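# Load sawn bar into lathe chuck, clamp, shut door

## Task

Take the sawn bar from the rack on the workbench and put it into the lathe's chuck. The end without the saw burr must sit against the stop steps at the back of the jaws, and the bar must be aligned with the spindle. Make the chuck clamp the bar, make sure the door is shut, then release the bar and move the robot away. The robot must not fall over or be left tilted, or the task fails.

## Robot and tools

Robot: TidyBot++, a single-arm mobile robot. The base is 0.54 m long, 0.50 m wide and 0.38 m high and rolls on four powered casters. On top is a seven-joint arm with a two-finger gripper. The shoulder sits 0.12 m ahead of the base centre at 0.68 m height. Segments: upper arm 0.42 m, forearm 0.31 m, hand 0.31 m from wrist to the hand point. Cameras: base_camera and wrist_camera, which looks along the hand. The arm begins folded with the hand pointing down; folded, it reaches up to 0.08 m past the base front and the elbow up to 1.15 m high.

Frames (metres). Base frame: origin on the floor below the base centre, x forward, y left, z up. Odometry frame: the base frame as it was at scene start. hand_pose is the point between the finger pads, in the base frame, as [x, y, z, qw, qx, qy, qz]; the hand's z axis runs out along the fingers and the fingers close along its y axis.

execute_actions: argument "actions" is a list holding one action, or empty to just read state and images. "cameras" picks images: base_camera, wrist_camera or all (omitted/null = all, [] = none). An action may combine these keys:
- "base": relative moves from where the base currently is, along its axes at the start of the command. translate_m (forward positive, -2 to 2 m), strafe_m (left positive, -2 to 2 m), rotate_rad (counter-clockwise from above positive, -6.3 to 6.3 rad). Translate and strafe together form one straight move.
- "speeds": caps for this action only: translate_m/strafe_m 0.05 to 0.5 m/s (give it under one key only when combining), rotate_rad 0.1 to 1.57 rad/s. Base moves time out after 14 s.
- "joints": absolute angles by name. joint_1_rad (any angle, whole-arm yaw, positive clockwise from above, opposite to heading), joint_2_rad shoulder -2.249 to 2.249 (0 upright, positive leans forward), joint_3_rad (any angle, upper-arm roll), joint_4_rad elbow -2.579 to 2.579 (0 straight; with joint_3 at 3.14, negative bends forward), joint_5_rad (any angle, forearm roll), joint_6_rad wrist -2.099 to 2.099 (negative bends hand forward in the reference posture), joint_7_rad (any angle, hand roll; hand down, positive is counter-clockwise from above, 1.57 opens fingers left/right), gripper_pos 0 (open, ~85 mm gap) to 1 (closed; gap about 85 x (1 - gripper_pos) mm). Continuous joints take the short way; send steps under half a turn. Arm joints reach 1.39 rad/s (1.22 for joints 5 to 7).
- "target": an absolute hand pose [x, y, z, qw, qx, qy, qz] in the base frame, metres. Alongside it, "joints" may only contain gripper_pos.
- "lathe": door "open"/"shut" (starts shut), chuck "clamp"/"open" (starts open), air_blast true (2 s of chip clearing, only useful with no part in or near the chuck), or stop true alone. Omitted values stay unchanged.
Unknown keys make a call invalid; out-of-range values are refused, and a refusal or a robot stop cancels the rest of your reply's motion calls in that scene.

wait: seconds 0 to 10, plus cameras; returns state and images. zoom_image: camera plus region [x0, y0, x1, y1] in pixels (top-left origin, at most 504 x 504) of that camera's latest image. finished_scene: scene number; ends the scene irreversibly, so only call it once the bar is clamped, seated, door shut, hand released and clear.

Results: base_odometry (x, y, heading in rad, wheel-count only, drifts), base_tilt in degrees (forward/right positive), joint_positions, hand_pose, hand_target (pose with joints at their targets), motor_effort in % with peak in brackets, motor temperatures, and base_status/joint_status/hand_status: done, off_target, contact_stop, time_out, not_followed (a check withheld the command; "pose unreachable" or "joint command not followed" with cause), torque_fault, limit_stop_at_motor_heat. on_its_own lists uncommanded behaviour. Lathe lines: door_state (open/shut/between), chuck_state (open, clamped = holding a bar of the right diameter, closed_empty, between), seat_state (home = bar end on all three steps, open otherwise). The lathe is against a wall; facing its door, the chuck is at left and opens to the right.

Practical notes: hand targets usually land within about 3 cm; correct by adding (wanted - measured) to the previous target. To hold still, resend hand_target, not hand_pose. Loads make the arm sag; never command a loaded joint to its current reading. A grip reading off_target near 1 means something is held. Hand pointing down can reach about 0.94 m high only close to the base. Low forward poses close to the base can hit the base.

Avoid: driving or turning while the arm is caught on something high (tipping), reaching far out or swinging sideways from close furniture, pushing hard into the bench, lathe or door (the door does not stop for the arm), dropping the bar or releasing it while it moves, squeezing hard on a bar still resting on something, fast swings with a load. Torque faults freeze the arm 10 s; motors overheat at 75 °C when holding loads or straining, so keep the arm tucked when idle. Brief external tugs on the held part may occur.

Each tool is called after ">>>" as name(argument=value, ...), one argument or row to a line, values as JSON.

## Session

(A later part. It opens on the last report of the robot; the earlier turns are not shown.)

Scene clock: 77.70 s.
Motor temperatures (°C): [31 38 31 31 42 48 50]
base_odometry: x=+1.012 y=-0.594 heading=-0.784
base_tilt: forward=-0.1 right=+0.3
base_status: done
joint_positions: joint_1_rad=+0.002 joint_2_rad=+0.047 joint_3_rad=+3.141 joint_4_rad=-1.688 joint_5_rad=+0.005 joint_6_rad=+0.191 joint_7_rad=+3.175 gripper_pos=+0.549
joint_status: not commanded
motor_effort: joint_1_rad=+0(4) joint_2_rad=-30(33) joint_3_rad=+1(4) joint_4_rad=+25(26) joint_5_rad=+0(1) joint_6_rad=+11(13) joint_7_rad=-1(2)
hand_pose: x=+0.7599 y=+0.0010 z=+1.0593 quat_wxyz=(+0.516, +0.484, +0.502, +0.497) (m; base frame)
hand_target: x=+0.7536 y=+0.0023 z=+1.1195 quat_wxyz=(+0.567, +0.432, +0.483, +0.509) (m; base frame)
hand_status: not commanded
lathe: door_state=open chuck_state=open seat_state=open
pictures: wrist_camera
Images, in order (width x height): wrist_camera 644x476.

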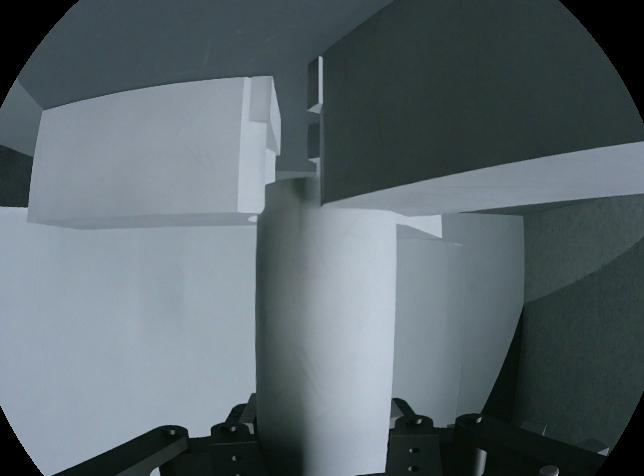

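>>> execute_actions(
  actions=[
    {"base":{"strafe_m":0.009},"speeds":{"strafe_m":0.05}},
  ],
  cameras=["wrist_camera"],
)

>>> zoom_image(
  camera="wrist_camera",
  region=[220, 100, 440, 270],
)

Scene clock: 78.60 s.
Motor temperatures (°C): [31 38 31 31 42 48 50]
base_odometry: x=+1.018 y=-0.587 heading=-0.783
base_tilt: forward=-0.1 right=+0.3
base_status: done
joint_positions: joint_1_rad=+0.001 joint_2_rad=+0.047 joint_3_rad=+3.140 joint_4_rad=-1.688 joint_5_rad=+0.005 joint_6_rad=+0.191 joint_7_rad=+3.175 gripper_pos=+0.549
joint_status: not commanded
motor_effort: joint_1_rad=+0(4) joint_2_rad=-29(32) joint_3_rad=+0(4) joint_4_rad=+24(25) joint_5_rad=+0(1) joint_6_rad=+12(13) joint_7_rad=-1(2)
hand_pose: x=+0.7600 y=+0.0023 z=+1.0592 quat_wxyz=(+0.516, +0.483, +0.503, +0.498) (m; base frame)
hand_target: x=+0.7536 y=+0.0023 z=+1.1195 quat_wxyz=(+0.567, +0.432, +0.483, +0.509) (m; base frame)
hand_status: not commanded
lathe: door_state=open chuck_state=open seat_state=open
pictures: wrist_camera
Images, in order (width x height): wrist_camera 644x476.

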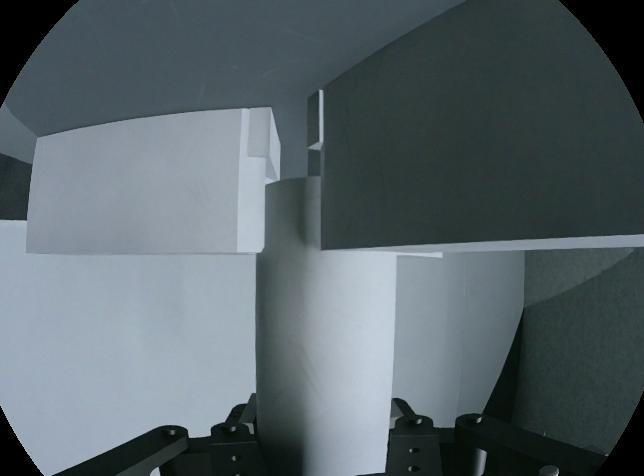

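Scaled by 2.291.

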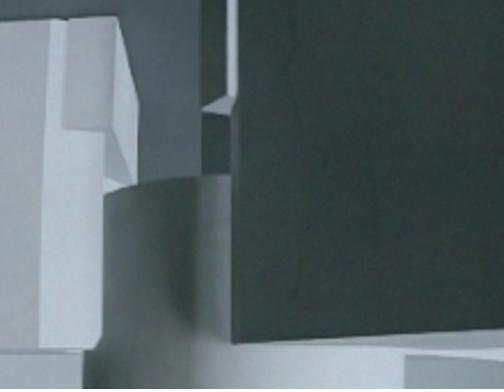

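>>> execute_actions(
  actions=[
    {"base":{"strafe_m":0.0045},"speeds":{"strafe_m":0.05}},
  ],
  cameras=["wrist_camera"],
)

>>> zoom_image(
  camera="wrist_camera",
  region=[220, 100, 440, 270],
)

Scene clock: 79.30 s.
Motor temperatures (°C): [31 38 31 31 42 48 50]
base_odometry: x=+1.021 y=-0.584 heading=-0.783
base_tilt: forward=-0.1 right=+0.3
base_status: done
joint_positions: joint_1_rad=+0.000 joint_2_rad=+0.047 joint_3_rad=+3.140 joint_4_rad=-1.688 joint_5_rad=+0.005 joint_6_rad=+0.192 joint_7_rad=+3.175 gripper_pos=+0.549
joint_status: not commanded
motor_effort: joint_1_rad=+0(4) joint_2_rad=-29(32) joint_3_rad=-1(4) joint_4_rad=+24(25) joint_5_rad=+0(1) joint_6_rad=+11(13) joint_7_rad=-1(1)
hand_pose: x=+0.7600 y=+0.0024 z=+1.0593 quat_wxyz=(+0.516, +0.483, +0.503, +0.498) (m; base frame)
hand_target: x=+0.7536 y=+0.0023 z=+1.1195 quat_wxyz=(+0.567, +0.432, +0.483, +0.509) (m; base frame)
hand_status: not commanded
lathe: door_state=open chuck_state=open seat_state=open
pictures: wrist_camera
Images, in order (width x height): wrist_camera 644x476.

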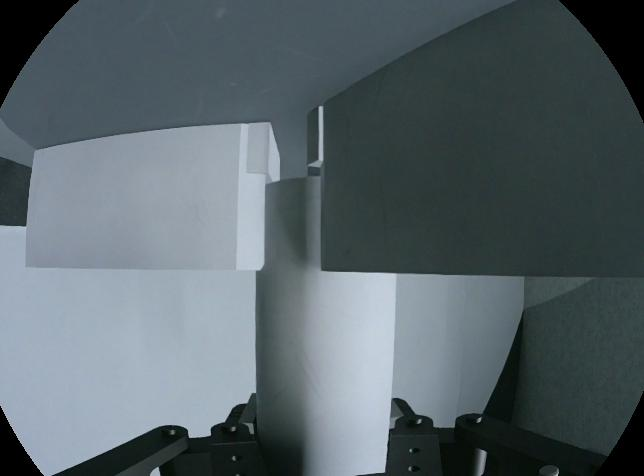

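Scaled by 2.291.

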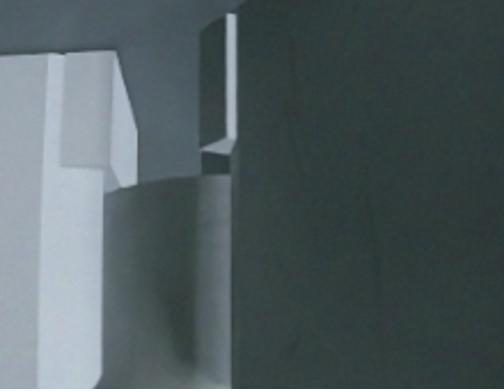

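>>> execute_actions(
  actions=[
    {"base":{"strafe_m":0.002},"speeds":{"strafe_m":0.05}},
  ],
  cameras=["wrist_camera"],
)

>>> zoom_image(
  camera="wrist_camera",
  region=[240, 150, 340, 210],
)

Scene clock: 79.83 s.
Motor temperatures (°C): [31 38 31 31 42 48 50]
base_odometry: x=+1.023 y=-0.582 heading=-0.783
base_tilt: forward=-0.1 right=+0.3
base_status: done
joint_positions: joint_1_rad=+0.000 joint_2_rad=+0.047 joint_3_rad=+3.140 joint_4_rad=-1.688 joint_5_rad=+0.005 joint_6_rad=+0.192 joint_7_rad=+3.175 gripper_pos=+0.549
joint_status: not commanded
motor_effort: joint_1_rad=-1(3) joint_2_rad=-30(31) joint_3_rad=-1(2) joint_4_rad=+24(25) joint_5_rad=+0(1) joint_6_rad=+13(13) joint_7_rad=-2(2)
hand_pose: x=+0.7600 y=+0.0023 z=+1.0594 quat_wxyz=(+0.516, +0.483, +0.503, +0.498) (m; base frame)
hand_target: x=+0.7536 y=+0.0023 z=+1.1195 quat_wxyz=(+0.567, +0.432, +0.483, +0.509) (m; base frame)
hand_status: not commanded
lathe: door_state=open chuck_state=open seat_state=open
pictures: wrist_camera
Images, in order (width x height): wrist_camera 644x476.

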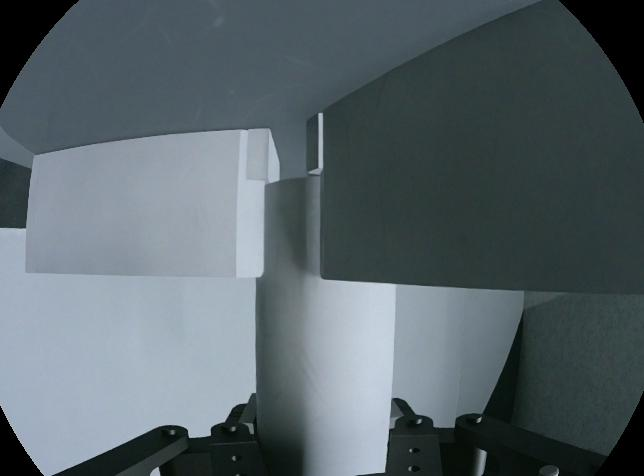

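Scaled by 5.040.

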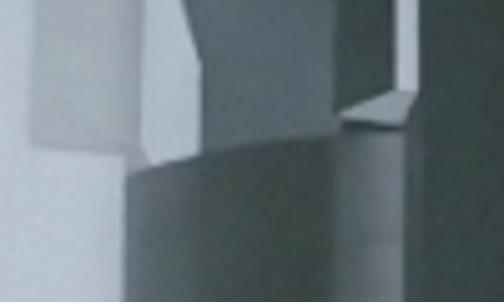

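Almost touching. Small further steps.

>>> execute_actions(
  actions=[
    {"base":{"strafe_m":0.0015},"speeds":{"strafe_m":0.05}},
  ],
  cameras=["wrist_camera"],
)

>>> zoom_image(
  camera="wrist_camera",
  region=[240, 150, 340, 210],
)

Scene clock: 80.33 s.
Motor temperatures (°C): [31 38 31 31 42 48 50]
base_odometry: x=+1.023 y=-0.581 heading=-0.783
base_tilt: forward=-0.1 right=+0.3
base_status: done
joint_positions: joint_1_rad=+0.001 joint_2_rad=+0.047 joint_3_rad=+3.141 joint_4_rad=-1.688 joint_5_rad=+0.005 joint_6_rad=+0.192 joint_7_rad=+3.175 gripper_pos=+0.549
joint_status: not commanded
motor_effort: joint_1_rad=+0(5) joint_2_rad=-30(31) joint_3_rad=+0(5) joint_4_rad=+25(25) joint_5_rad=+0(1) joint_6_rad=+11(12) joint_7_rad=+0(1)
hand_pose: x=+0.7600 y=+0.0012 z=+1.0595 quat_wxyz=(+0.516, +0.483, +0.502, +0.497) (m; base frame)
hand_target: x=+0.7536 y=+0.0023 z=+1.1195 quat_wxyz=(+0.567, +0.432, +0.483, +0.509) (m; base frame)
hand_status: not commanded
lathe: door_state=open chuck_state=open seat_state=open
pictures: wrist_camera
Images, in order (width x height): wrist_camera 644x476.

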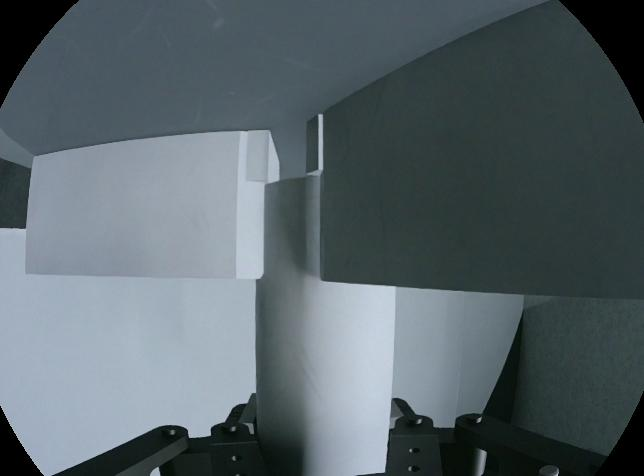

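Scaled by 5.040.

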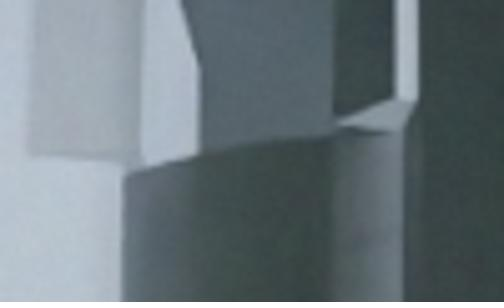

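>>> execute_actions(
  actions=[
    {"base":{"strafe_m":0.003},"speeds":{"strafe_m":0.05}},
  ],
  cameras=["wrist_camera"],
)

>>> zoom_image(
  camera="wrist_camera",
  region=[240, 150, 340, 210],
)

Scene clock: 80.93 s.
Motor temperatures (°C): [31 38 31 31 42 48 50]
base_odometry: x=+1.025 y=-0.579 heading=-0.783
base_tilt: forward=-0.1 right=+0.3
base_status: done
joint_positions: joint_1_rad=+0.004 joint_2_rad=+0.047 joint_3_rad=+3.144 joint_4_rad=-1.688 joint_5_rad=+0.005 joint_6_rad=+0.192 joint_7_rad=+3.175 gripper_pos=+0.549
joint_status: not commanded
motor_effort: joint_1_rad=+0(7) joint_2_rad=-29(32) joint_3_rad=+0(7) joint_4_rad=+25(25) joint_5_rad=+0(1) joint_6_rad=+12(13) joint_7_rad=-1(2)
hand_pose: x=+0.7600 y=-0.0022 z=+1.0596 quat_wxyz=(+0.518, +0.485, +0.501, +0.496) (m; base frame)
hand_target: x=+0.7536 y=+0.0023 z=+1.1195 quat_wxyz=(+0.567, +0.432, +0.483, +0.509) (m; base frame)
hand_status: not commanded
lathe: door_state=open chuck_state=open seat_state=open
pictures: wrist_camera
Images, in order (width x height): wrist_camera 644x476.

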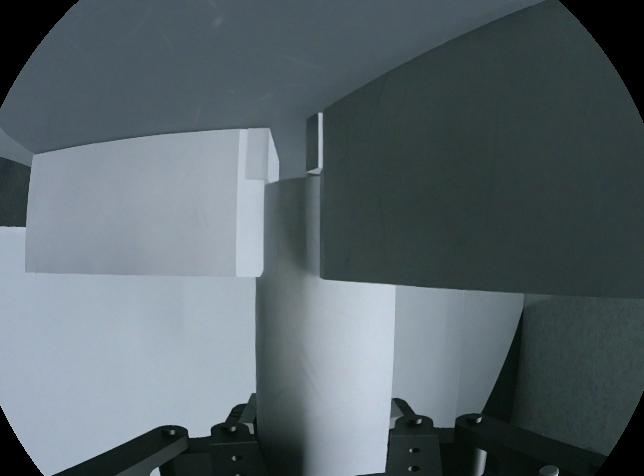

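Scaled by 5.040.

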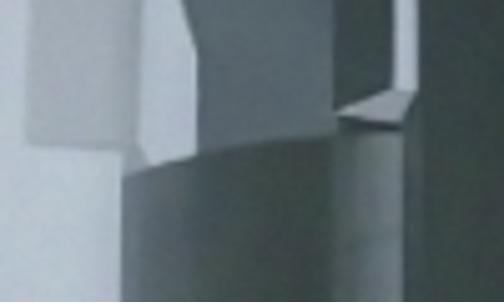

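>>> execute_actions(
  actions=[
    {"lathe":{"chuck":"clamp"}},
  ],
  cameras=["wrist_camera"],
)

>>> wait(
  seconds=1,
  cameras=["wrist_camera"],
)

Scene clock: 81.40 s.
Motor temperatures (°C): [31 38 31 31 42 48 50]
base_odometry: x=+1.025 y=-0.579 heading=-0.783
base_tilt: forward=-0.1 right=+0.3
base_status: not commanded
joint_positions: joint_1_rad=+0.004 joint_2_rad=+0.047 joint_3_rad=+3.144 joint_4_rad=-1.688 joint_5_rad=+0.005 joint_6_rad=+0.193 joint_7_rad=+3.175 gripper_pos=+0.549
joint_status: not commanded
motor_effort: joint_1_rad=-1(1) joint_2_rad=-30(31) joint_3_rad=-1(1) joint_4_rad=+23(25) joint_5_rad=+1(1) joint_6_rad=+11(12) joint_7_rad=+0(1)
hand_pose: x=+0.7600 y=-0.0022 z=+1.0600 quat_wxyz=(+0.518, +0.484, +0.501, +0.496) (m; base frame)
hand_target: x=+0.7536 y=+0.0023 z=+1.1195 quat_wxyz=(+0.567, +0.432, +0.483, +0.509) (m; base frame)
hand_status: not commanded
lathe: door_state=open chuck_state=between seat_state=open
pictures: wrist_camera
Images, in order (width x height): wrist_camera 644x476.

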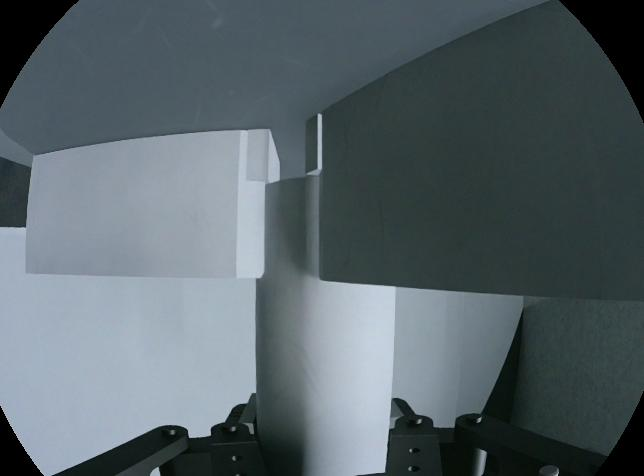

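Scene clock: 82.40 s.
Motor temperatures (°C): [31 38 31 31 42 48 50]
base_odometry: x=+1.025 y=-0.579 heading=-0.783
base_tilt: forward=-0.1 right=+0.3
base_status: not commanded
joint_positions: joint_1_rad=+0.004 joint_2_rad=+0.056 joint_3_rad=+3.144 joint_4_rad=-1.679 joint_5_rad=+0.005 joint_6_rad=+0.199 joint_7_rad=+3.178 gripper_pos=+0.550
joint_status: not commanded
motor_effort: joint_1_rad=-1(1) joint_2_rad=-32(31) joint_3_rad=-3(1) joint_4_rad=+23(25) joint_5_rad=+0(1) joint_6_rad=+11(12) joint_7_rad=-1(1)
hand_pose: x=+0.7638 y=-0.0024 z=+1.0617 quat_wxyz=(+0.521, +0.482, +0.500, +0.497) (m; base frame)
hand_target: x=+0.7536 y=+0.0023 z=+1.1195 quat_wxyz=(+0.567, +0.432, +0.483, +0.509) (m; base frame)
hand_status: not commanded
wait: 1.00 s; at rest by 0.60 s
lathe: door_state=open chuck_state=clamped seat_state=open
pictures: wrist_camera
Images, in order (width x height): wrist_camera 644x476.

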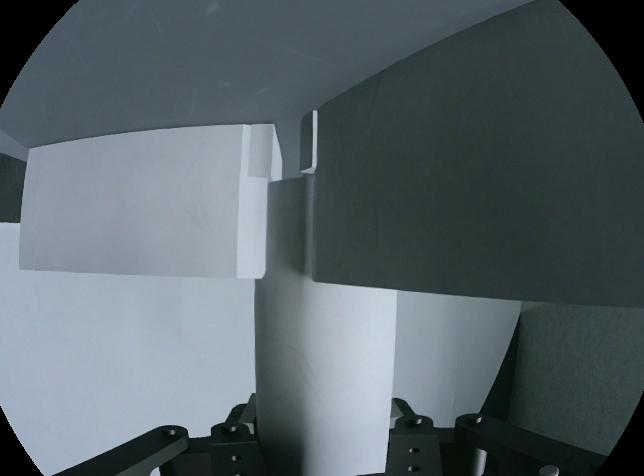

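>>> execute_actions(
  actions=[
    {"base":{"translate_m":0.004},"speeds":{"translate_m":0.05}},
  ],
  cameras=[],
)

>>> execute_actions(
  actions=[
    {"lathe":{"chuck":"open"}},
  ],
  cameras=[],
)

>>> wait(
  seconds=1.2,
  cameras=["wrist_camera"],
)

>>> zoom_image(
  camera="wrist_camera",
  region=[220, 100, 440, 300],
)

Scene clock: 83.67 s.
Motor temperatures (°C): [31 38 31 31 42 48 50]
base_odometry: x=+1.028 y=-0.581 heading=-0.782
base_tilt: forward=-0.1 right=+0.3
base_status: done
joint_positions: joint_1_rad=+0.004 joint_2_rad=+0.048 joint_3_rad=+3.144 joint_4_rad=-1.688 joint_5_rad=+0.005 joint_6_rad=+0.204 joint_7_rad=+3.178 gripper_pos=+0.550
joint_status: not commanded
motor_effort: joint_1_rad=-2(5) joint_2_rad=-29(38) joint_3_rad=-2(5) joint_4_rad=+27(34) joint_5_rad=+0(0) joint_6_rad=+12(18) joint_7_rad=-1(2)
hand_pose: x=+0.7605 y=-0.0028 z=+1.0618 quat_wxyz=(+0.521, +0.482, +0.499, +0.497) (m; base frame)
hand_target: x=+0.7536 y=+0.0023 z=+1.1195 quat_wxyz=(+0.567, +0.432, +0.483, +0.509) (m; base frame)
hand_status: not commanded
lathe: door_state=open chuck_state=clamped seat_state=open
pictures: none
No camera images: "cameras" was empty.

Scene clock: 83.97 s.
Motor temperatures (°C): [31 38 31 31 42 48 50]
base_odometry: x=+1.028 y=-0.581 heading=-0.782
base_tilt: forward=-0.1 right=+0.3
base_status: not commanded
joint_positions: joint_1_rad=+0.004 joint_2_rad=+0.048 joint_3_rad=+3.144 joint_4_rad=-1.689 joint_5_rad=+0.005 joint_6_rad=+0.204 joint_7_rad=+3.178 gripper_pos=+0.550
joint_status: not commanded
motor_effort: joint_1_rad=+1(2) joint_2_rad=-28(30) joint_3_rad=+1(2) joint_4_rad=+26(29) joint_5_rad=+0(0) joint_6_rad=+12(15) joint_7_rad=-1(2)
hand_pose: x=+0.7603 y=-0.0027 z=+1.0621 quat_wxyz=(+0.521, +0.482, +0.499, +0.497) (m; base frame)
hand_target: x=+0.7536 y=+0.0023 z=+1.1195 quat_wxyz=(+0.567, +0.432, +0.483, +0.509) (m; base frame)
hand_status: not commanded
lathe: door_state=open chuck_state=between seat_state=open
pictures: none
No camera images: "cameras" was empty.

Scene clock: 85.17 s.
Motor temperatures (°C): [31 38 31 31 42 48 50]
base_odometry: x=+1.028 y=-0.581 heading=-0.782
base_tilt: forward=-0.1 right=+0.3
base_status: not commanded
joint_positions: joint_1_rad=+0.004 joint_2_rad=+0.048 joint_3_rad=+3.144 joint_4_rad=-1.688 joint_5_rad=+0.005 joint_6_rad=+0.204 joint_7_rad=+3.178 gripper_pos=+0.550
joint_status: not commanded
motor_effort: joint_1_rad=+0(2) joint_2_rad=-28(30) joint_3_rad=+1(2) joint_4_rad=+25(29) joint_5_rad=+0(0) joint_6_rad=+11(15) joint_7_rad=-1(2)
hand_pose: x=+0.7603 y=-0.0027 z=+1.0622 quat_wxyz=(+0.521, +0.482, +0.499, +0.497) (m; base frame)
hand_target: x=+0.7536 y=+0.0023 z=+1.1195 quat_wxyz=(+0.567, +0.432, +0.483, +0.509) (m; base frame)
hand_status: not commanded
wait: 1.20 s; at rest by 0.27 s
lathe: door_state=open chuck_state=open seat_state=open
pictures: wrist_camera
Images, in order (width x height): wrist_camera 644x476.

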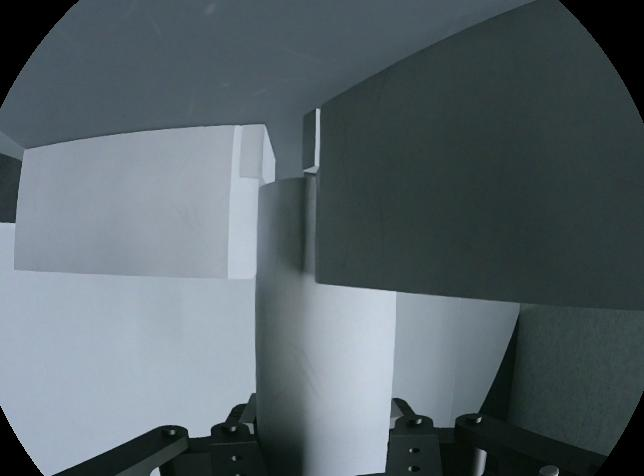

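Scaled by 2.291.

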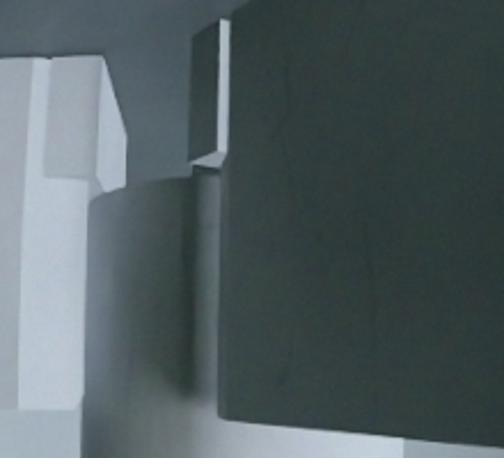

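>>> execute_actions(
  actions=[
    {"base":{"strafe_m":0.003},"speeds":{"strafe_m":0.05}},
  ],
  cameras=["wrist_camera"],
)

>>> zoom_image(
  camera="wrist_camera",
  region=[220, 100, 440, 300],
)

Scene clock: 85.73 s.
Motor temperatures (°C): [31 38 31 31 42 48 50]
base_odometry: x=+1.031 y=-0.579 heading=-0.782
base_tilt: forward=-0.1 right=+0.3
base_status: done
joint_positions: joint_1_rad=+0.007 joint_2_rad=+0.048 joint_3_rad=+3.146 joint_4_rad=-1.688 joint_5_rad=+0.005 joint_6_rad=+0.204 joint_7_rad=+3.178 gripper_pos=+0.550
joint_status: not commanded
motor_effort: joint_1_rad=+0(7) joint_2_rad=-28(31) joint_3_rad=-1(7) joint_4_rad=+25(26) joint_5_rad=+0(1) joint_6_rad=+12(13) joint_7_rad=-1(1)
hand_pose: x=+0.7603 y=-0.0058 z=+1.0622 quat_wxyz=(+0.523, +0.483, +0.498, +0.496) (m; base frame)
hand_target: x=+0.7536 y=+0.0023 z=+1.1195 quat_wxyz=(+0.567, +0.432, +0.483, +0.509) (m; base frame)
hand_status: not commanded
lathe: door_state=open chuck_state=open seat_state=open
pictures: wrist_camera
Images, in order (width x height): wrist_camera 644x476.

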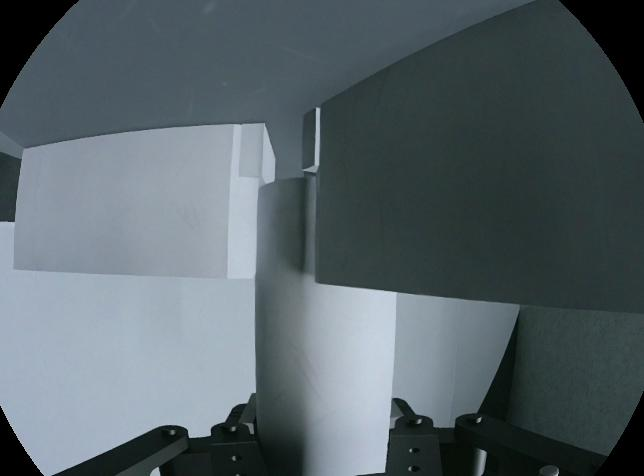

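Scaled by 2.291.

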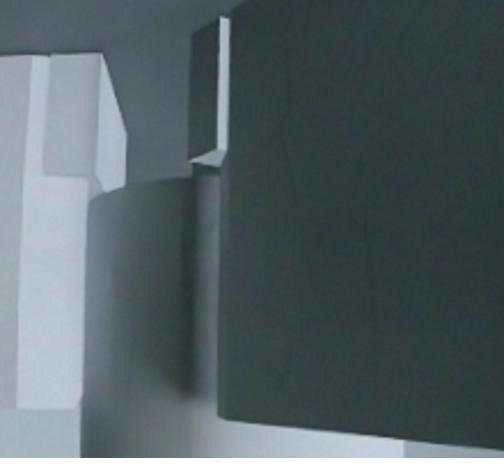

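>>> zoom_image(
  camera="wrist_camera",
  region=[230, 290, 430, 476],
)

Scaled by 2.520.

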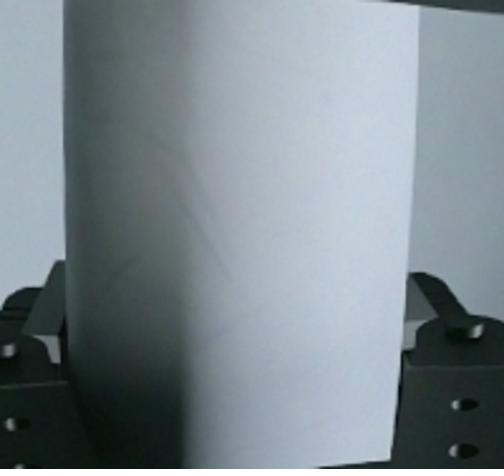

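>>> execute_actions(
  actions=[
    {"lathe":{"chuck":"clamp"}},
  ],
  cameras=[],
)

>>> wait(
  seconds=1.2,
  cameras=["wrist_camera"],
)

>>> zoom_image(
  camera="wrist_camera",
  region=[220, 100, 440, 300],
)

Scene clock: 86.77 s.
Motor temperatures (°C): [31 38 31 31 42 48 50]
base_odometry: x=+1.031 y=-0.579 heading=-0.782
base_tilt: forward=-0.1 right=+0.3
base_status: not commanded
joint_positions: joint_1_rad=+0.007 joint_2_rad=+0.048 joint_3_rad=+3.146 joint_4_rad=-1.688 joint_5_rad=+0.005 joint_6_rad=+0.204 joint_7_rad=+3.178 gripper_pos=+0.550
joint_status: not commanded
motor_effort: joint_1_rad=-1(1) joint_2_rad=-29(29) joint_3_rad=-1(1) joint_4_rad=+27(27) joint_5_rad=+0(0) joint_6_rad=+13(13) joint_7_rad=-1(2)
hand_pose: x=+0.7603 y=-0.0058 z=+1.0622 quat_wxyz=(+0.523, +0.483, +0.498, +0.496) (m; base frame)
hand_target: x=+0.7536 y=+0.0023 z=+1.1195 quat_wxyz=(+0.567, +0.432, +0.483, +0.509) (m; base frame)
hand_status: not commanded
lathe: door_state=open chuck_state=between seat_state=open
pictures: none
No camera images: "cameras" was empty.

Scene clock: 87.97 s.
Motor temperatures (°C): [31 38 31 31 42 48 50]
base_odometry: x=+1.031 y=-0.579 heading=-0.782
base_tilt: forward=-0.1 right=+0.3
base_status: not commanded
joint_positions: joint_1_rad=+0.007 joint_2_rad=+0.048 joint_3_rad=+3.146 joint_4_rad=-1.689 joint_5_rad=+0.005 joint_6_rad=+0.204 joint_7_rad=+3.178 gripper_pos=+0.550
joint_status: not commanded
motor_effort: joint_1_rad=-1(1) joint_2_rad=-29(29) joint_3_rad=-1(1) joint_4_rad=+29(27) joint_5_rad=+0(0) joint_6_rad=+14(13) joint_7_rad=+0(2)
hand_pose: x=+0.7603 y=-0.0058 z=+1.0619 quat_wxyz=(+0.523, +0.483, +0.498, +0.496) (m; base frame)
hand_target: x=+0.7536 y=+0.0023 z=+1.1195 quat_wxyz=(+0.567, +0.432, +0.483, +0.509) (m; base frame)
hand_status: not commanded
wait: 1.20 s; at rest by 0.27 s
lathe: door_state=open chuck_state=clamped seat_state=open
pictures: wrist_camera
Images, in order (width x height): wrist_camera 644x476.

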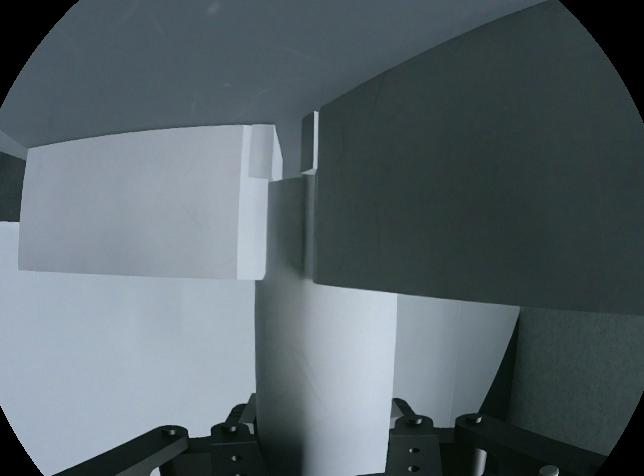

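Scaled by 2.291.

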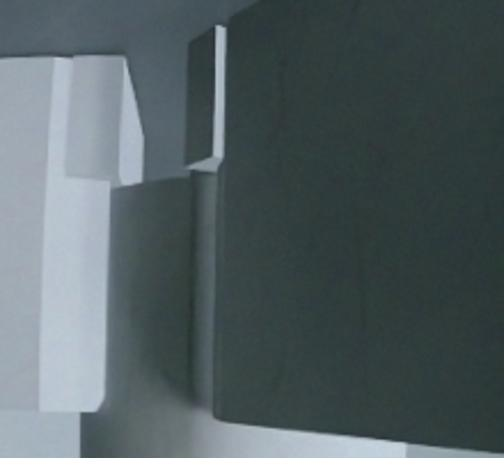

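>>> execute_actions(
  actions=[
    {"lathe":{"chuck":"open"}},
  ],
  cameras=[],
)

>>> wait(
  seconds=1.2,
  cameras=[],
)

>>> execute_actions(
  actions=[
    {"base":{"strafe_m":-0.055},"speeds":{"strafe_m":0.1}},
  ],
  cameras=["wrist_camera"],
)

>>> zoom_image(
  camera="wrist_camera",
  region=[200, 0, 440, 190],
)

Scene clock: 88.43 s.
Motor temperatures (°C): [31 38 31 31 42 48 50]
base_odometry: x=+1.031 y=-0.579 heading=-0.782
base_tilt: forward=-0.1 right=+0.3
base_status: not commanded
joint_positions: joint_1_rad=+0.007 joint_2_rad=+0.047 joint_3_rad=+3.146 joint_4_rad=-1.689 joint_5_rad=+0.005 joint_6_rad=+0.204 joint_7_rad=+3.179 gripper_pos=+0.550
joint_status: not commanded
motor_effort: joint_1_rad=+1(1) joint_2_rad=-27(29) joint_3_rad=+0(1) joint_4_rad=+25(28) joint_5_rad=+0(0) joint_6_rad=+12(16) joint_7_rad=-1(2)
hand_pose: x=+0.7601 y=-0.0058 z=+1.0622 quat_wxyz=(+0.523, +0.483, +0.498, +0.496) (m; base frame)
hand_target: x=+0.7536 y=+0.0023 z=+1.1195 quat_wxyz=(+0.567, +0.432, +0.483, +0.509) (m; base frame)
hand_status: not commanded
lathe: door_state=open chuck_state=between seat_state=open
pictures: none
No camera images: "cameras" was empty.

Scene clock: 89.63 s.
Motor temperatures (°C): [31 38 31 31 42 48 50]
base_odometry: x=+1.031 y=-0.579 heading=-0.782
base_tilt: forward=-0.1 right=+0.3
base_status: not commanded
joint_positions: joint_1_rad=+0.007 joint_2_rad=+0.047 joint_3_rad=+3.146 joint_4_rad=-1.689 joint_5_rad=+0.005 joint_6_rad=+0.204 joint_7_rad=+3.179 gripper_pos=+0.550
joint_status: not commanded
motor_effort: joint_1_rad=-3(1) joint_2_rad=-28(29) joint_3_rad=-3(1) joint_4_rad=+25(28) joint_5_rad=+1(0) joint_6_rad=+12(16) joint_7_rad=-1(2)
hand_pose: x=+0.7601 y=-0.0058 z=+1.0622 quat_wxyz=(+0.523, +0.483, +0.498, +0.496) (m; base frame)
hand_target: x=+0.7536 y=+0.0023 z=+1.1195 quat_wxyz=(+0.567, +0.432, +0.483, +0.509) (m; base frame)
hand_status: not commanded
wait: 1.20 s; at rest by 0.27 s
lathe: door_state=open chuck_state=open seat_state=open
pictures: none
No camera images: "cameras" was empty.

Scene clock: 90.67 s.
Motor temperatures (°C): [31 38 31 31 42 48 50]
base_odometry: x=+0.992 y=-0.618 heading=-0.782
base_tilt: forward=-0.1 right=+0.3
base_status: done
joint_positions: joint_1_rad=+0.000 joint_2_rad=+0.048 joint_3_rad=+3.140 joint_4_rad=-1.689 joint_5_rad=+0.005 joint_6_rad=+0.204 joint_7_rad=+3.179 gripper_pos=+0.550
joint_status: not commanded
motor_effort: joint_1_rad=-1(4) joint_2_rad=-30(31) joint_3_rad=+0(4) joint_4_rad=+25(25) joint_5_rad=+0(0) joint_6_rad=+12(13) joint_7_rad=+0(1)
hand_pose: x=+0.7601 y=+0.0028 z=+1.0621 quat_wxyz=(+0.519, +0.479, +0.501, +0.500) (m; base frame)
hand_target: x=+0.7536 y=+0.0023 z=+1.1195 quat_wxyz=(+0.567, +0.432, +0.483, +0.509) (m; base frame)
hand_status: not commanded
lathe: door_state=open chuck_state=open seat_state=open
pictures: wrist_camera
Images, in order (width x height): wrist_camera 644x476.

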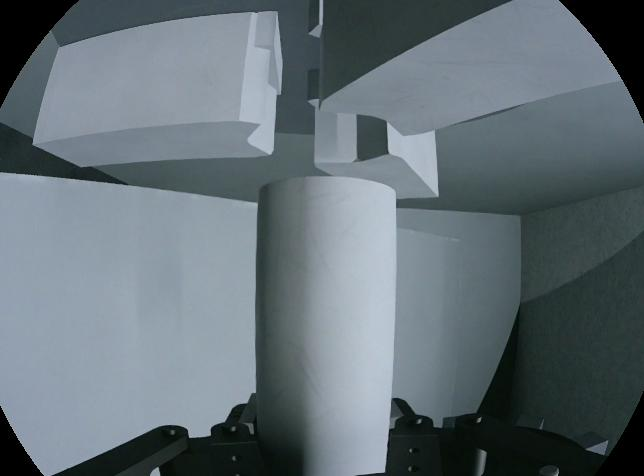

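Scaled by 2.100.

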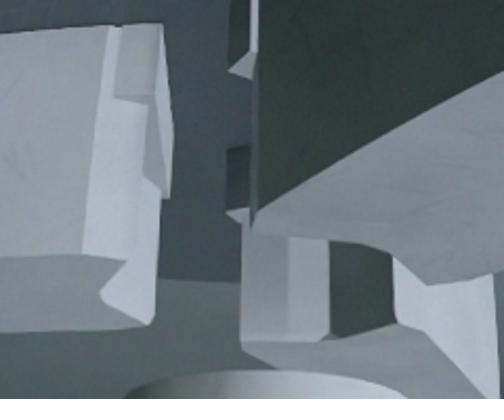

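>>> execute_actions(
  actions=[
    {"base":{"translate_m":-0.28,"strafe_m":-0.22},"joints":{"joint_1_rad":-0.55},"lathe":{"air_blast":true}},
  ],
  cameras=["wrist_camera"],
)

>>> zoom_image(
  camera="wrist_camera",
  region=[220, 0, 500, 240],
)

Scene clock: 92.87 s.
Motor temperatures (°C): [31 38 31 31 42 48 50]
base_odometry: x=+0.638 y=-0.577 heading=-0.782
base_tilt: forward=-0.2 right=+0.3
base_status: done
joint_positions: joint_1_rad=-0.529 joint_2_rad=+0.046 joint_3_rad=+3.137 joint_4_rad=-1.689 joint_5_rad=+0.005 joint_6_rad=+0.204 joint_7_rad=+3.179 gripper_pos=+0.550
joint_status: all done
motor_effort: joint_1_rad=+0(8) joint_2_rad=-30(34) joint_3_rad=+0(8) joint_4_rad=+25(26) joint_5_rad=+0(2) joint_6_rad=+13(14) joint_7_rad=+0(2)
hand_pose: x=+0.6696 y=+0.3269 z=+1.0633 quat_wxyz=(+0.370, +0.331, +0.609, +0.619) (m; base frame)
hand_target: x=+0.6588 y=+0.3337 z=+1.1195 quat_wxyz=(+0.407, +0.285, +0.582, +0.644) (m; base frame)
hand_status: not commanded
lathe: door_state=open chuck_state=open seat_state=open
pictures: wrist_camera
Images, in order (width x height): wrist_camera 644x476.

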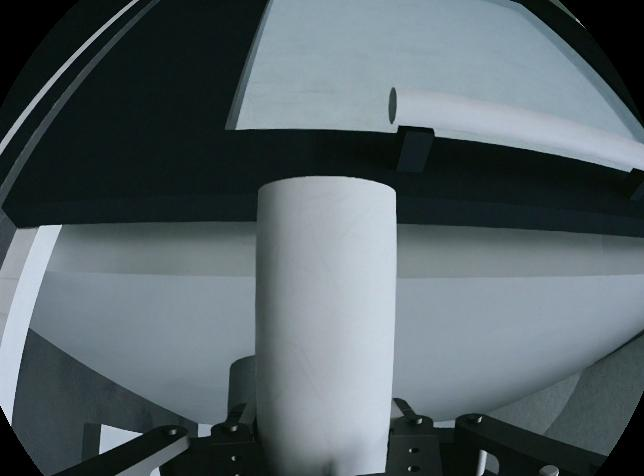

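Scaled by 1.800.

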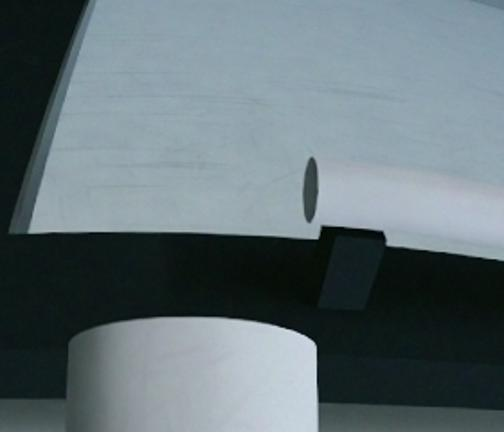

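>>> execute_actions(
  actions=[
    {"base":{"translate_m":-0.05,"strafe_m":-0.38},"lathe":{"air_blast":true}},
  ],
  cameras=["wrist_camera"],
)

>>> zoom_image(
  camera="wrist_camera",
  region=[220, 0, 500, 240],
)

Scene clock: 94.93 s.
Motor temperatures (°C): [31 38 31 31 42 48 50]
base_odometry: x=+0.335 y=-0.812 heading=-0.782
base_tilt: forward=-0.1 right=+0.3
base_status: done
joint_positions: joint_1_rad=-0.537 joint_2_rad=+0.045 joint_3_rad=+3.141 joint_4_rad=-1.689 joint_5_rad=+0.005 joint_6_rad=+0.204 joint_7_rad=+3.179 gripper_pos=+0.550
joint_status: not commanded
motor_effort: joint_1_rad=+0(3) joint_2_rad=-30(33) joint_3_rad=+0(3) joint_4_rad=+24(25) joint_5_rad=+0(1) joint_6_rad=+12(13) joint_7_rad=-1(2)
hand_pose: x=+0.6680 y=+0.3295 z=+1.0635 quat_wxyz=(+0.369, +0.329, +0.610, +0.620) (m; base frame)
hand_target: x=+0.6588 y=+0.3337 z=+1.1195 quat_wxyz=(+0.407, +0.285, +0.582, +0.644) (m; base frame)
hand_status: not commanded
lathe: door_state=open chuck_state=open seat_state=open
pictures: wrist_camera
Images, in order (width x height): wrist_camera 644x476.

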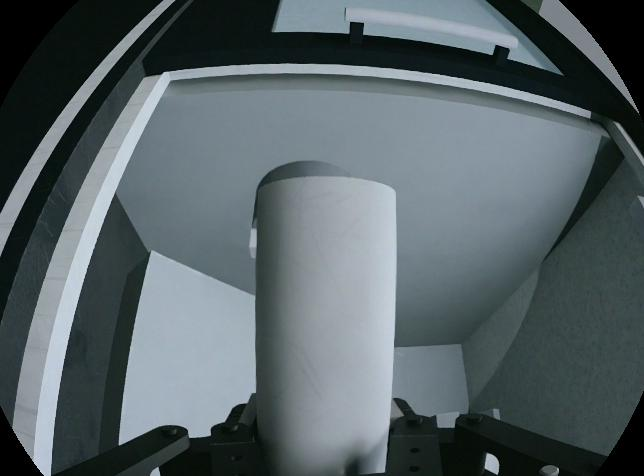

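Scaled by 1.800.

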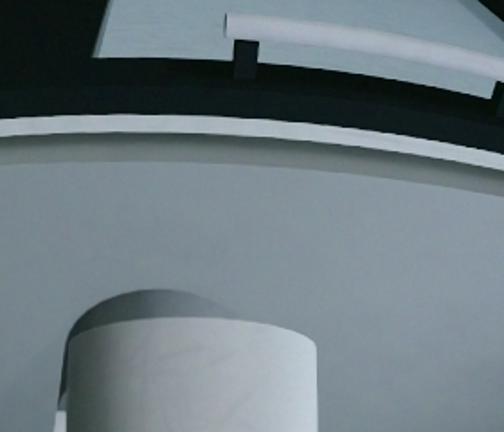

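>>> execute_actions(
  actions=[
    {"joints":{"joint_1_rad":-0.22}},
  ],
  cameras=["wrist_camera"],
)

>>> zoom_image(
  camera="wrist_camera",
  region=[220, 50, 400, 190],
)

Scene clock: 96.50 s.
Motor temperatures (°C): [31 38 31 31 42 48 50]
base_odometry: x=+0.335 y=-0.812 heading=-0.782
base_tilt: forward=-0.1 right=+0.3
base_status: not commanded
joint_positions: joint_1_rad=-0.235 joint_2_rad=+0.045 joint_3_rad=+3.143 joint_4_rad=-1.689 joint_5_rad=+0.005 joint_6_rad=+0.204 joint_7_rad=+3.179 gripper_pos=+0.550
joint_status: all done
motor_effort: joint_1_rad=+0(3) joint_2_rad=-29(31) joint_3_rad=+0(3) joint_4_rad=+25(25) joint_5_rad=+0(0) joint_6_rad=+12(13) joint_7_rad=+0(1)
hand_pose: x=+0.7415 y=+0.1500 z=+1.0635 quat_wxyz=(+0.458, +0.418, +0.553, +0.557) (m; base frame)
hand_target: x=+0.7378 y=+0.1408 z=+1.1195 quat_wxyz=(+0.507, +0.377, +0.527, +0.568) (m; base frame)
hand_status: not commanded
lathe: door_state=open chuck_state=open seat_state=open
pictures: wrist_camera
Images, in order (width x height): wrist_camera 644x476.

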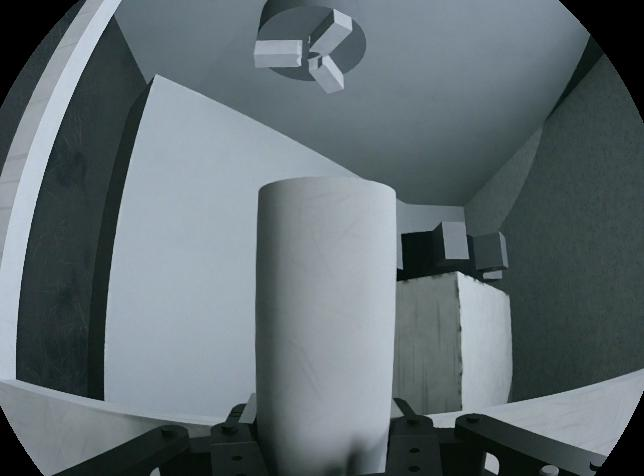

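Scaled by 2.800.

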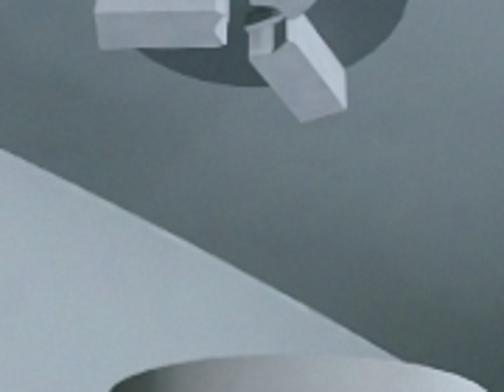

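>>> zoom_image(
  camera="wrist_camera",
  region=[270, 0, 360, 100],
)

Scaled by 5.040.

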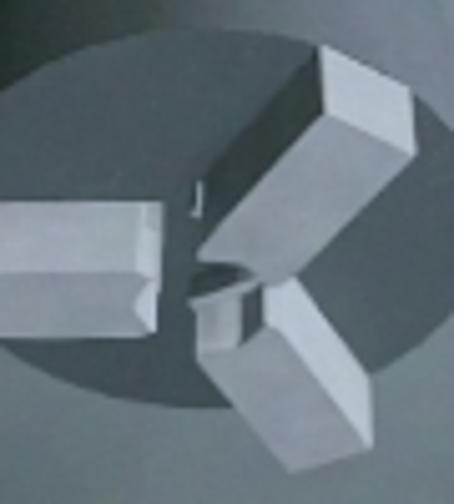

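>>> execute_actions(
  actions=[
    {"base":{"translate_m":-0.35}},
  ],
  cameras=[],
)

>>> execute_actions(
  actions=[
    {"joints":{"joint_1_rad":0.0,"joint_2_rad":0.69,"joint_4_rad":-1.75,"joint_6_rad":-0.65,"joint_7_rad":-1.5}},
  ],
)

Scene clock: 100.03 s.
Motor temperatures (°C): [31 38 31 31 42 48 50]
base_odometry: x=+0.086 y=-0.565 heading=-0.782
base_tilt: forward=-0.1 right=+0.3
base_status: done
joint_positions: joint_1_rad=-0.234 joint_2_rad=+0.044 joint_3_rad=+3.143 joint_4_rad=-1.688 joint_5_rad=+0.005 joint_6_rad=+0.204 joint_7_rad=+3.179 gripper_pos=+0.550
joint_status: not commanded
motor_effort: joint_1_rad=+0(2) joint_2_rad=-30(35) joint_3_rad=+0(3) joint_4_rad=+25(26) joint_5_rad=+0(1) joint_6_rad=+12(13) joint_7_rad=-1(2)
hand_pose: x=+0.7410 y=+0.1495 z=+1.0650 quat_wxyz=(+0.459, +0.417, +0.552, +0.557) (m; base frame)
hand_target: x=+0.7378 y=+0.1408 z=+1.1195 quat_wxyz=(+0.507, +0.377, +0.527, +0.568) (m; base frame)
hand_status: not commanded
lathe: door_state=open chuck_state=open seat_state=open
pictures: none
No camera images: "cameras" was empty.

Scene clock: 102.53 s.
Motor temperatures (°C): [31 38 31 31 42 48 50]
base_odometry: x=+0.086 y=-0.565 heading=-0.782
base_tilt: forward=-0.1 right=+0.3
base_status: not commanded
joint_positions: joint_1_rad=-0.021 joint_2_rad=+0.693 joint_3_rad=+3.143 joint_4_rad=-1.744 joint_5_rad=+0.005 joint_6_rad=-0.589 joint_7_rad=+4.698 gripper_pos=+0.550
joint_status: all done
motor_effort: joint_1_rad=+0(2) joint_2_rad=-40(44) joint_3_rad=+0(3) joint_4_rad=+11(25) joint_5_rad=+1(1) joint_6_rad=+1(13) joint_7_rad=-1(2)
hand_pose: x=+0.6270 y=+0.0104 z=+0.4568 quat_wxyz=(+0.058, -0.004, +0.998, -0.001) (m; base frame)
hand_target: x=+0.6058 y=+0.0022 z=+0.4553 quat_wxyz=(+0.026, -0.036, +0.999, +0.000) (m; base frame)
hand_status: not commanded
lathe: door_state=open chuck_state=open seat_state=open
pictures: base_camera, wrist_camera
Images, in order (width x height): base_camera 644x364, wrist_camera 644x476.

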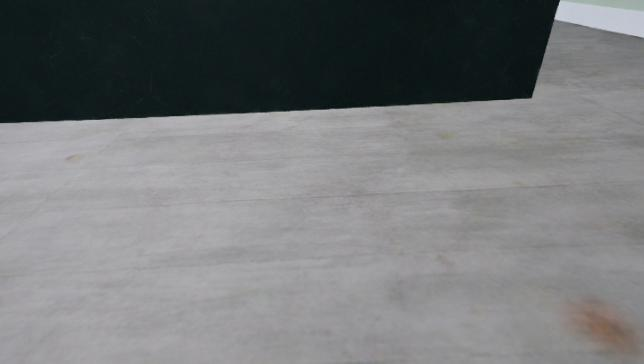

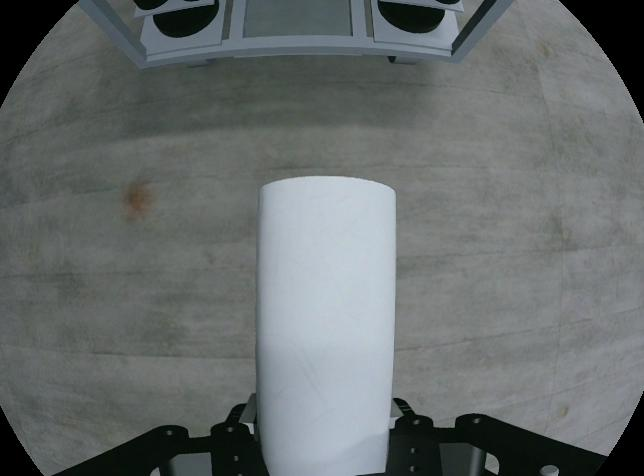

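>>> execute_actions(
  actions=[
    {"joints":{"joint_2_rad":1.34,"joint_4_rad":-1.38,"joint_6_rad":-0.43}},
  ],
)

Scene clock: 104.67 s.
Motor temperatures (°C): [31 38 31 31 42 48 50]
base_odometry: x=+0.086 y=-0.565 heading=-0.782
base_tilt: forward=-0.1 right=+0.3
base_status: not commanded
joint_positions: joint_1_rad=-0.021 joint_2_rad=+1.337 joint_3_rad=+3.143 joint_4_rad=-1.412 joint_5_rad=+0.005 joint_6_rad=-0.485 joint_7_rad=+4.700 gripper_pos=+0.550
joint_status: all done
motor_effort: joint_1_rad=+0(1) joint_2_rad=-46(50) joint_3_rad=-1(2) joint_4_rad=+5(12) joint_5_rad=+1(1) joint_6_rad=-2(3) joint_7_rad=+0(1)
hand_pose: x=+0.6200 y=+0.0103 z=+0.1791 quat_wxyz=(-0.046, -0.006, +0.999, -0.002) (m; base frame)
hand_target: x=+0.6546 y=+0.0023 z=+0.1800 quat_wxyz=(-0.004, -0.036, +0.999, +0.001) (m; base frame)
hand_status: not commanded
lathe: door_state=open chuck_state=open seat_state=open
pictures: base_camera, wrist_camera
Images, in order (width x height): base_camera 644x364, wrist_camera 644x476.

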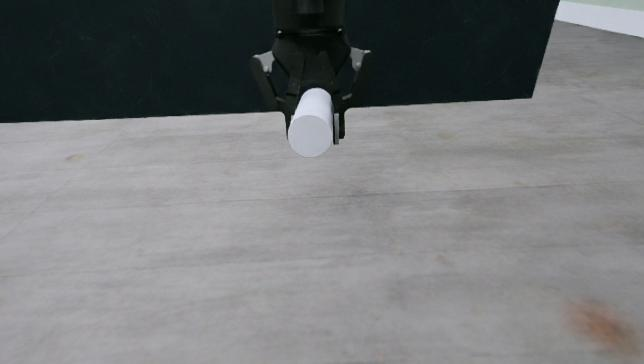

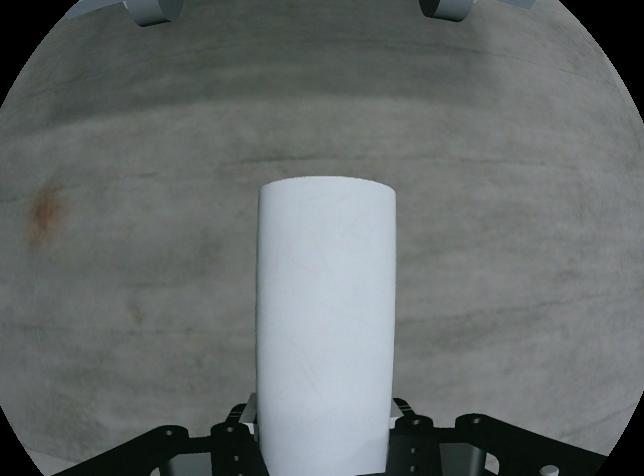

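>>> zoom_image(
  camera="base_camera",
  region=[260, 70, 360, 170],
)

Scaled by 5.040.

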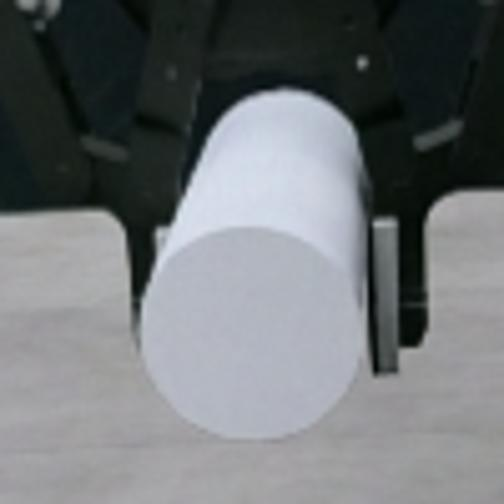

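>>> execute_actions(
  actions=[
    {"joints":{"joint_2_rad":0.035,"joint_4_rad":-1.64,"joint_6_rad":0.265,"joint_7_rad":3.25},"base":{"strafe_m":0.53,"translate_m":-0.0}},
  ],
  cameras=["wrist_camera"],
)

>>> execute_actions(
  actions=[
    {"base":{"translate_m":0.5}},
  ],
  cameras=["wrist_camera"],
)

Scene clock: 107.87 s.
Motor temperatures (°C): [31 38 31 31 42 48 50]
base_odometry: x=+0.459 y=-0.188 heading=-0.781
base_tilt: forward=-0.1 right=+0.3
base_status: done
joint_positions: joint_1_rad=-0.013 joint_2_rad=+0.054 joint_3_rad=+3.137 joint_4_rad=-1.647 joint_5_rad=+0.005 joint_6_rad=+0.180 joint_7_rad=+3.338 gripper_pos=+0.550
joint_status: all done
motor_effort: joint_1_rad=+0(6) joint_2_rad=-30(53) joint_3_rad=+0(5) joint_4_rad=+25(25) joint_5_rad=+0(1) joint_6_rad=+12(13) joint_7_rad=-1(2)
hand_pose: x=+0.7641 y=+0.0130 z=+1.0766 quat_wxyz=(+0.557, +0.431, +0.538, +0.464) (m; base frame)
hand_target: x=+0.7536 y=+0.0023 z=+1.1195 quat_wxyz=(+0.567, +0.432, +0.483, +0.509) (m; base frame)
hand_status: not commanded
lathe: door_state=open chuck_state=open seat_state=open
pictures: wrist_camera
Images, in order (width x height): wrist_camera 644x476.

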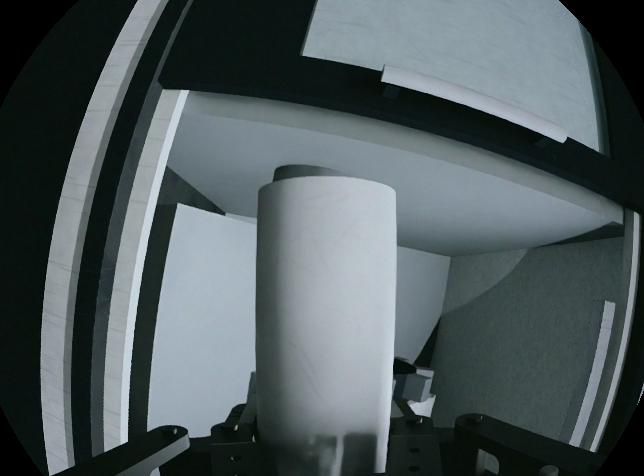

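Scene clock: 110.07 s.
Motor temperatures (°C): [31 38 31 31 42 48 50]
base_odometry: x=+0.815 y=-0.540 heading=-0.780
base_tilt: forward=-0.1 right=+0.3
base_status: done
joint_positions: joint_1_rad=-0.013 joint_2_rad=+0.058 joint_3_rad=+3.137 joint_4_rad=-1.653 joint_5_rad=+0.005 joint_6_rad=+0.187 joint_7_rad=+3.335 gripper_pos=+0.550
joint_status: not commanded
motor_effort: joint_1_rad=+0(1) joint_2_rad=-30(35) joint_3_rad=+0(2) joint_4_rad=+25(25) joint_5_rad=+0(0) joint_6_rad=+12(13) joint_7_rad=-1(2)
hand_pose: x=+0.7656 y=+0.0130 z=+1.0724 quat_wxyz=(+0.555, +0.433, +0.538, +0.464) (m; base frame)
hand_target: x=+0.7536 y=+0.0023 z=+1.1195 quat_wxyz=(+0.567, +0.432, +0.483, +0.509) (m; base frame)
hand_status: not commanded
lathe: door_state=open chuck_state=open seat_state=open
pictures: wrist_camera
Images, in order (width x height): wrist_camera 644x476.

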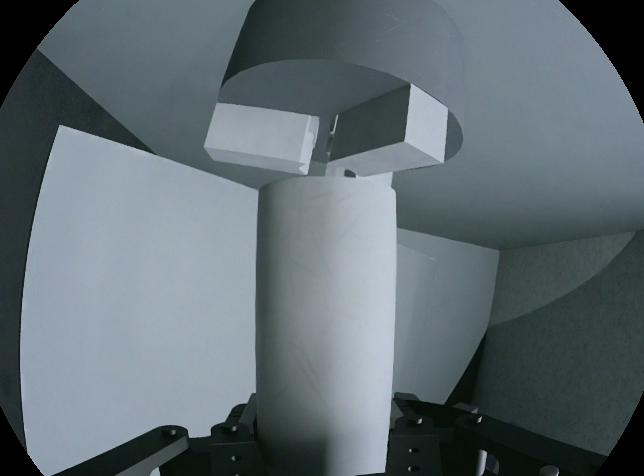

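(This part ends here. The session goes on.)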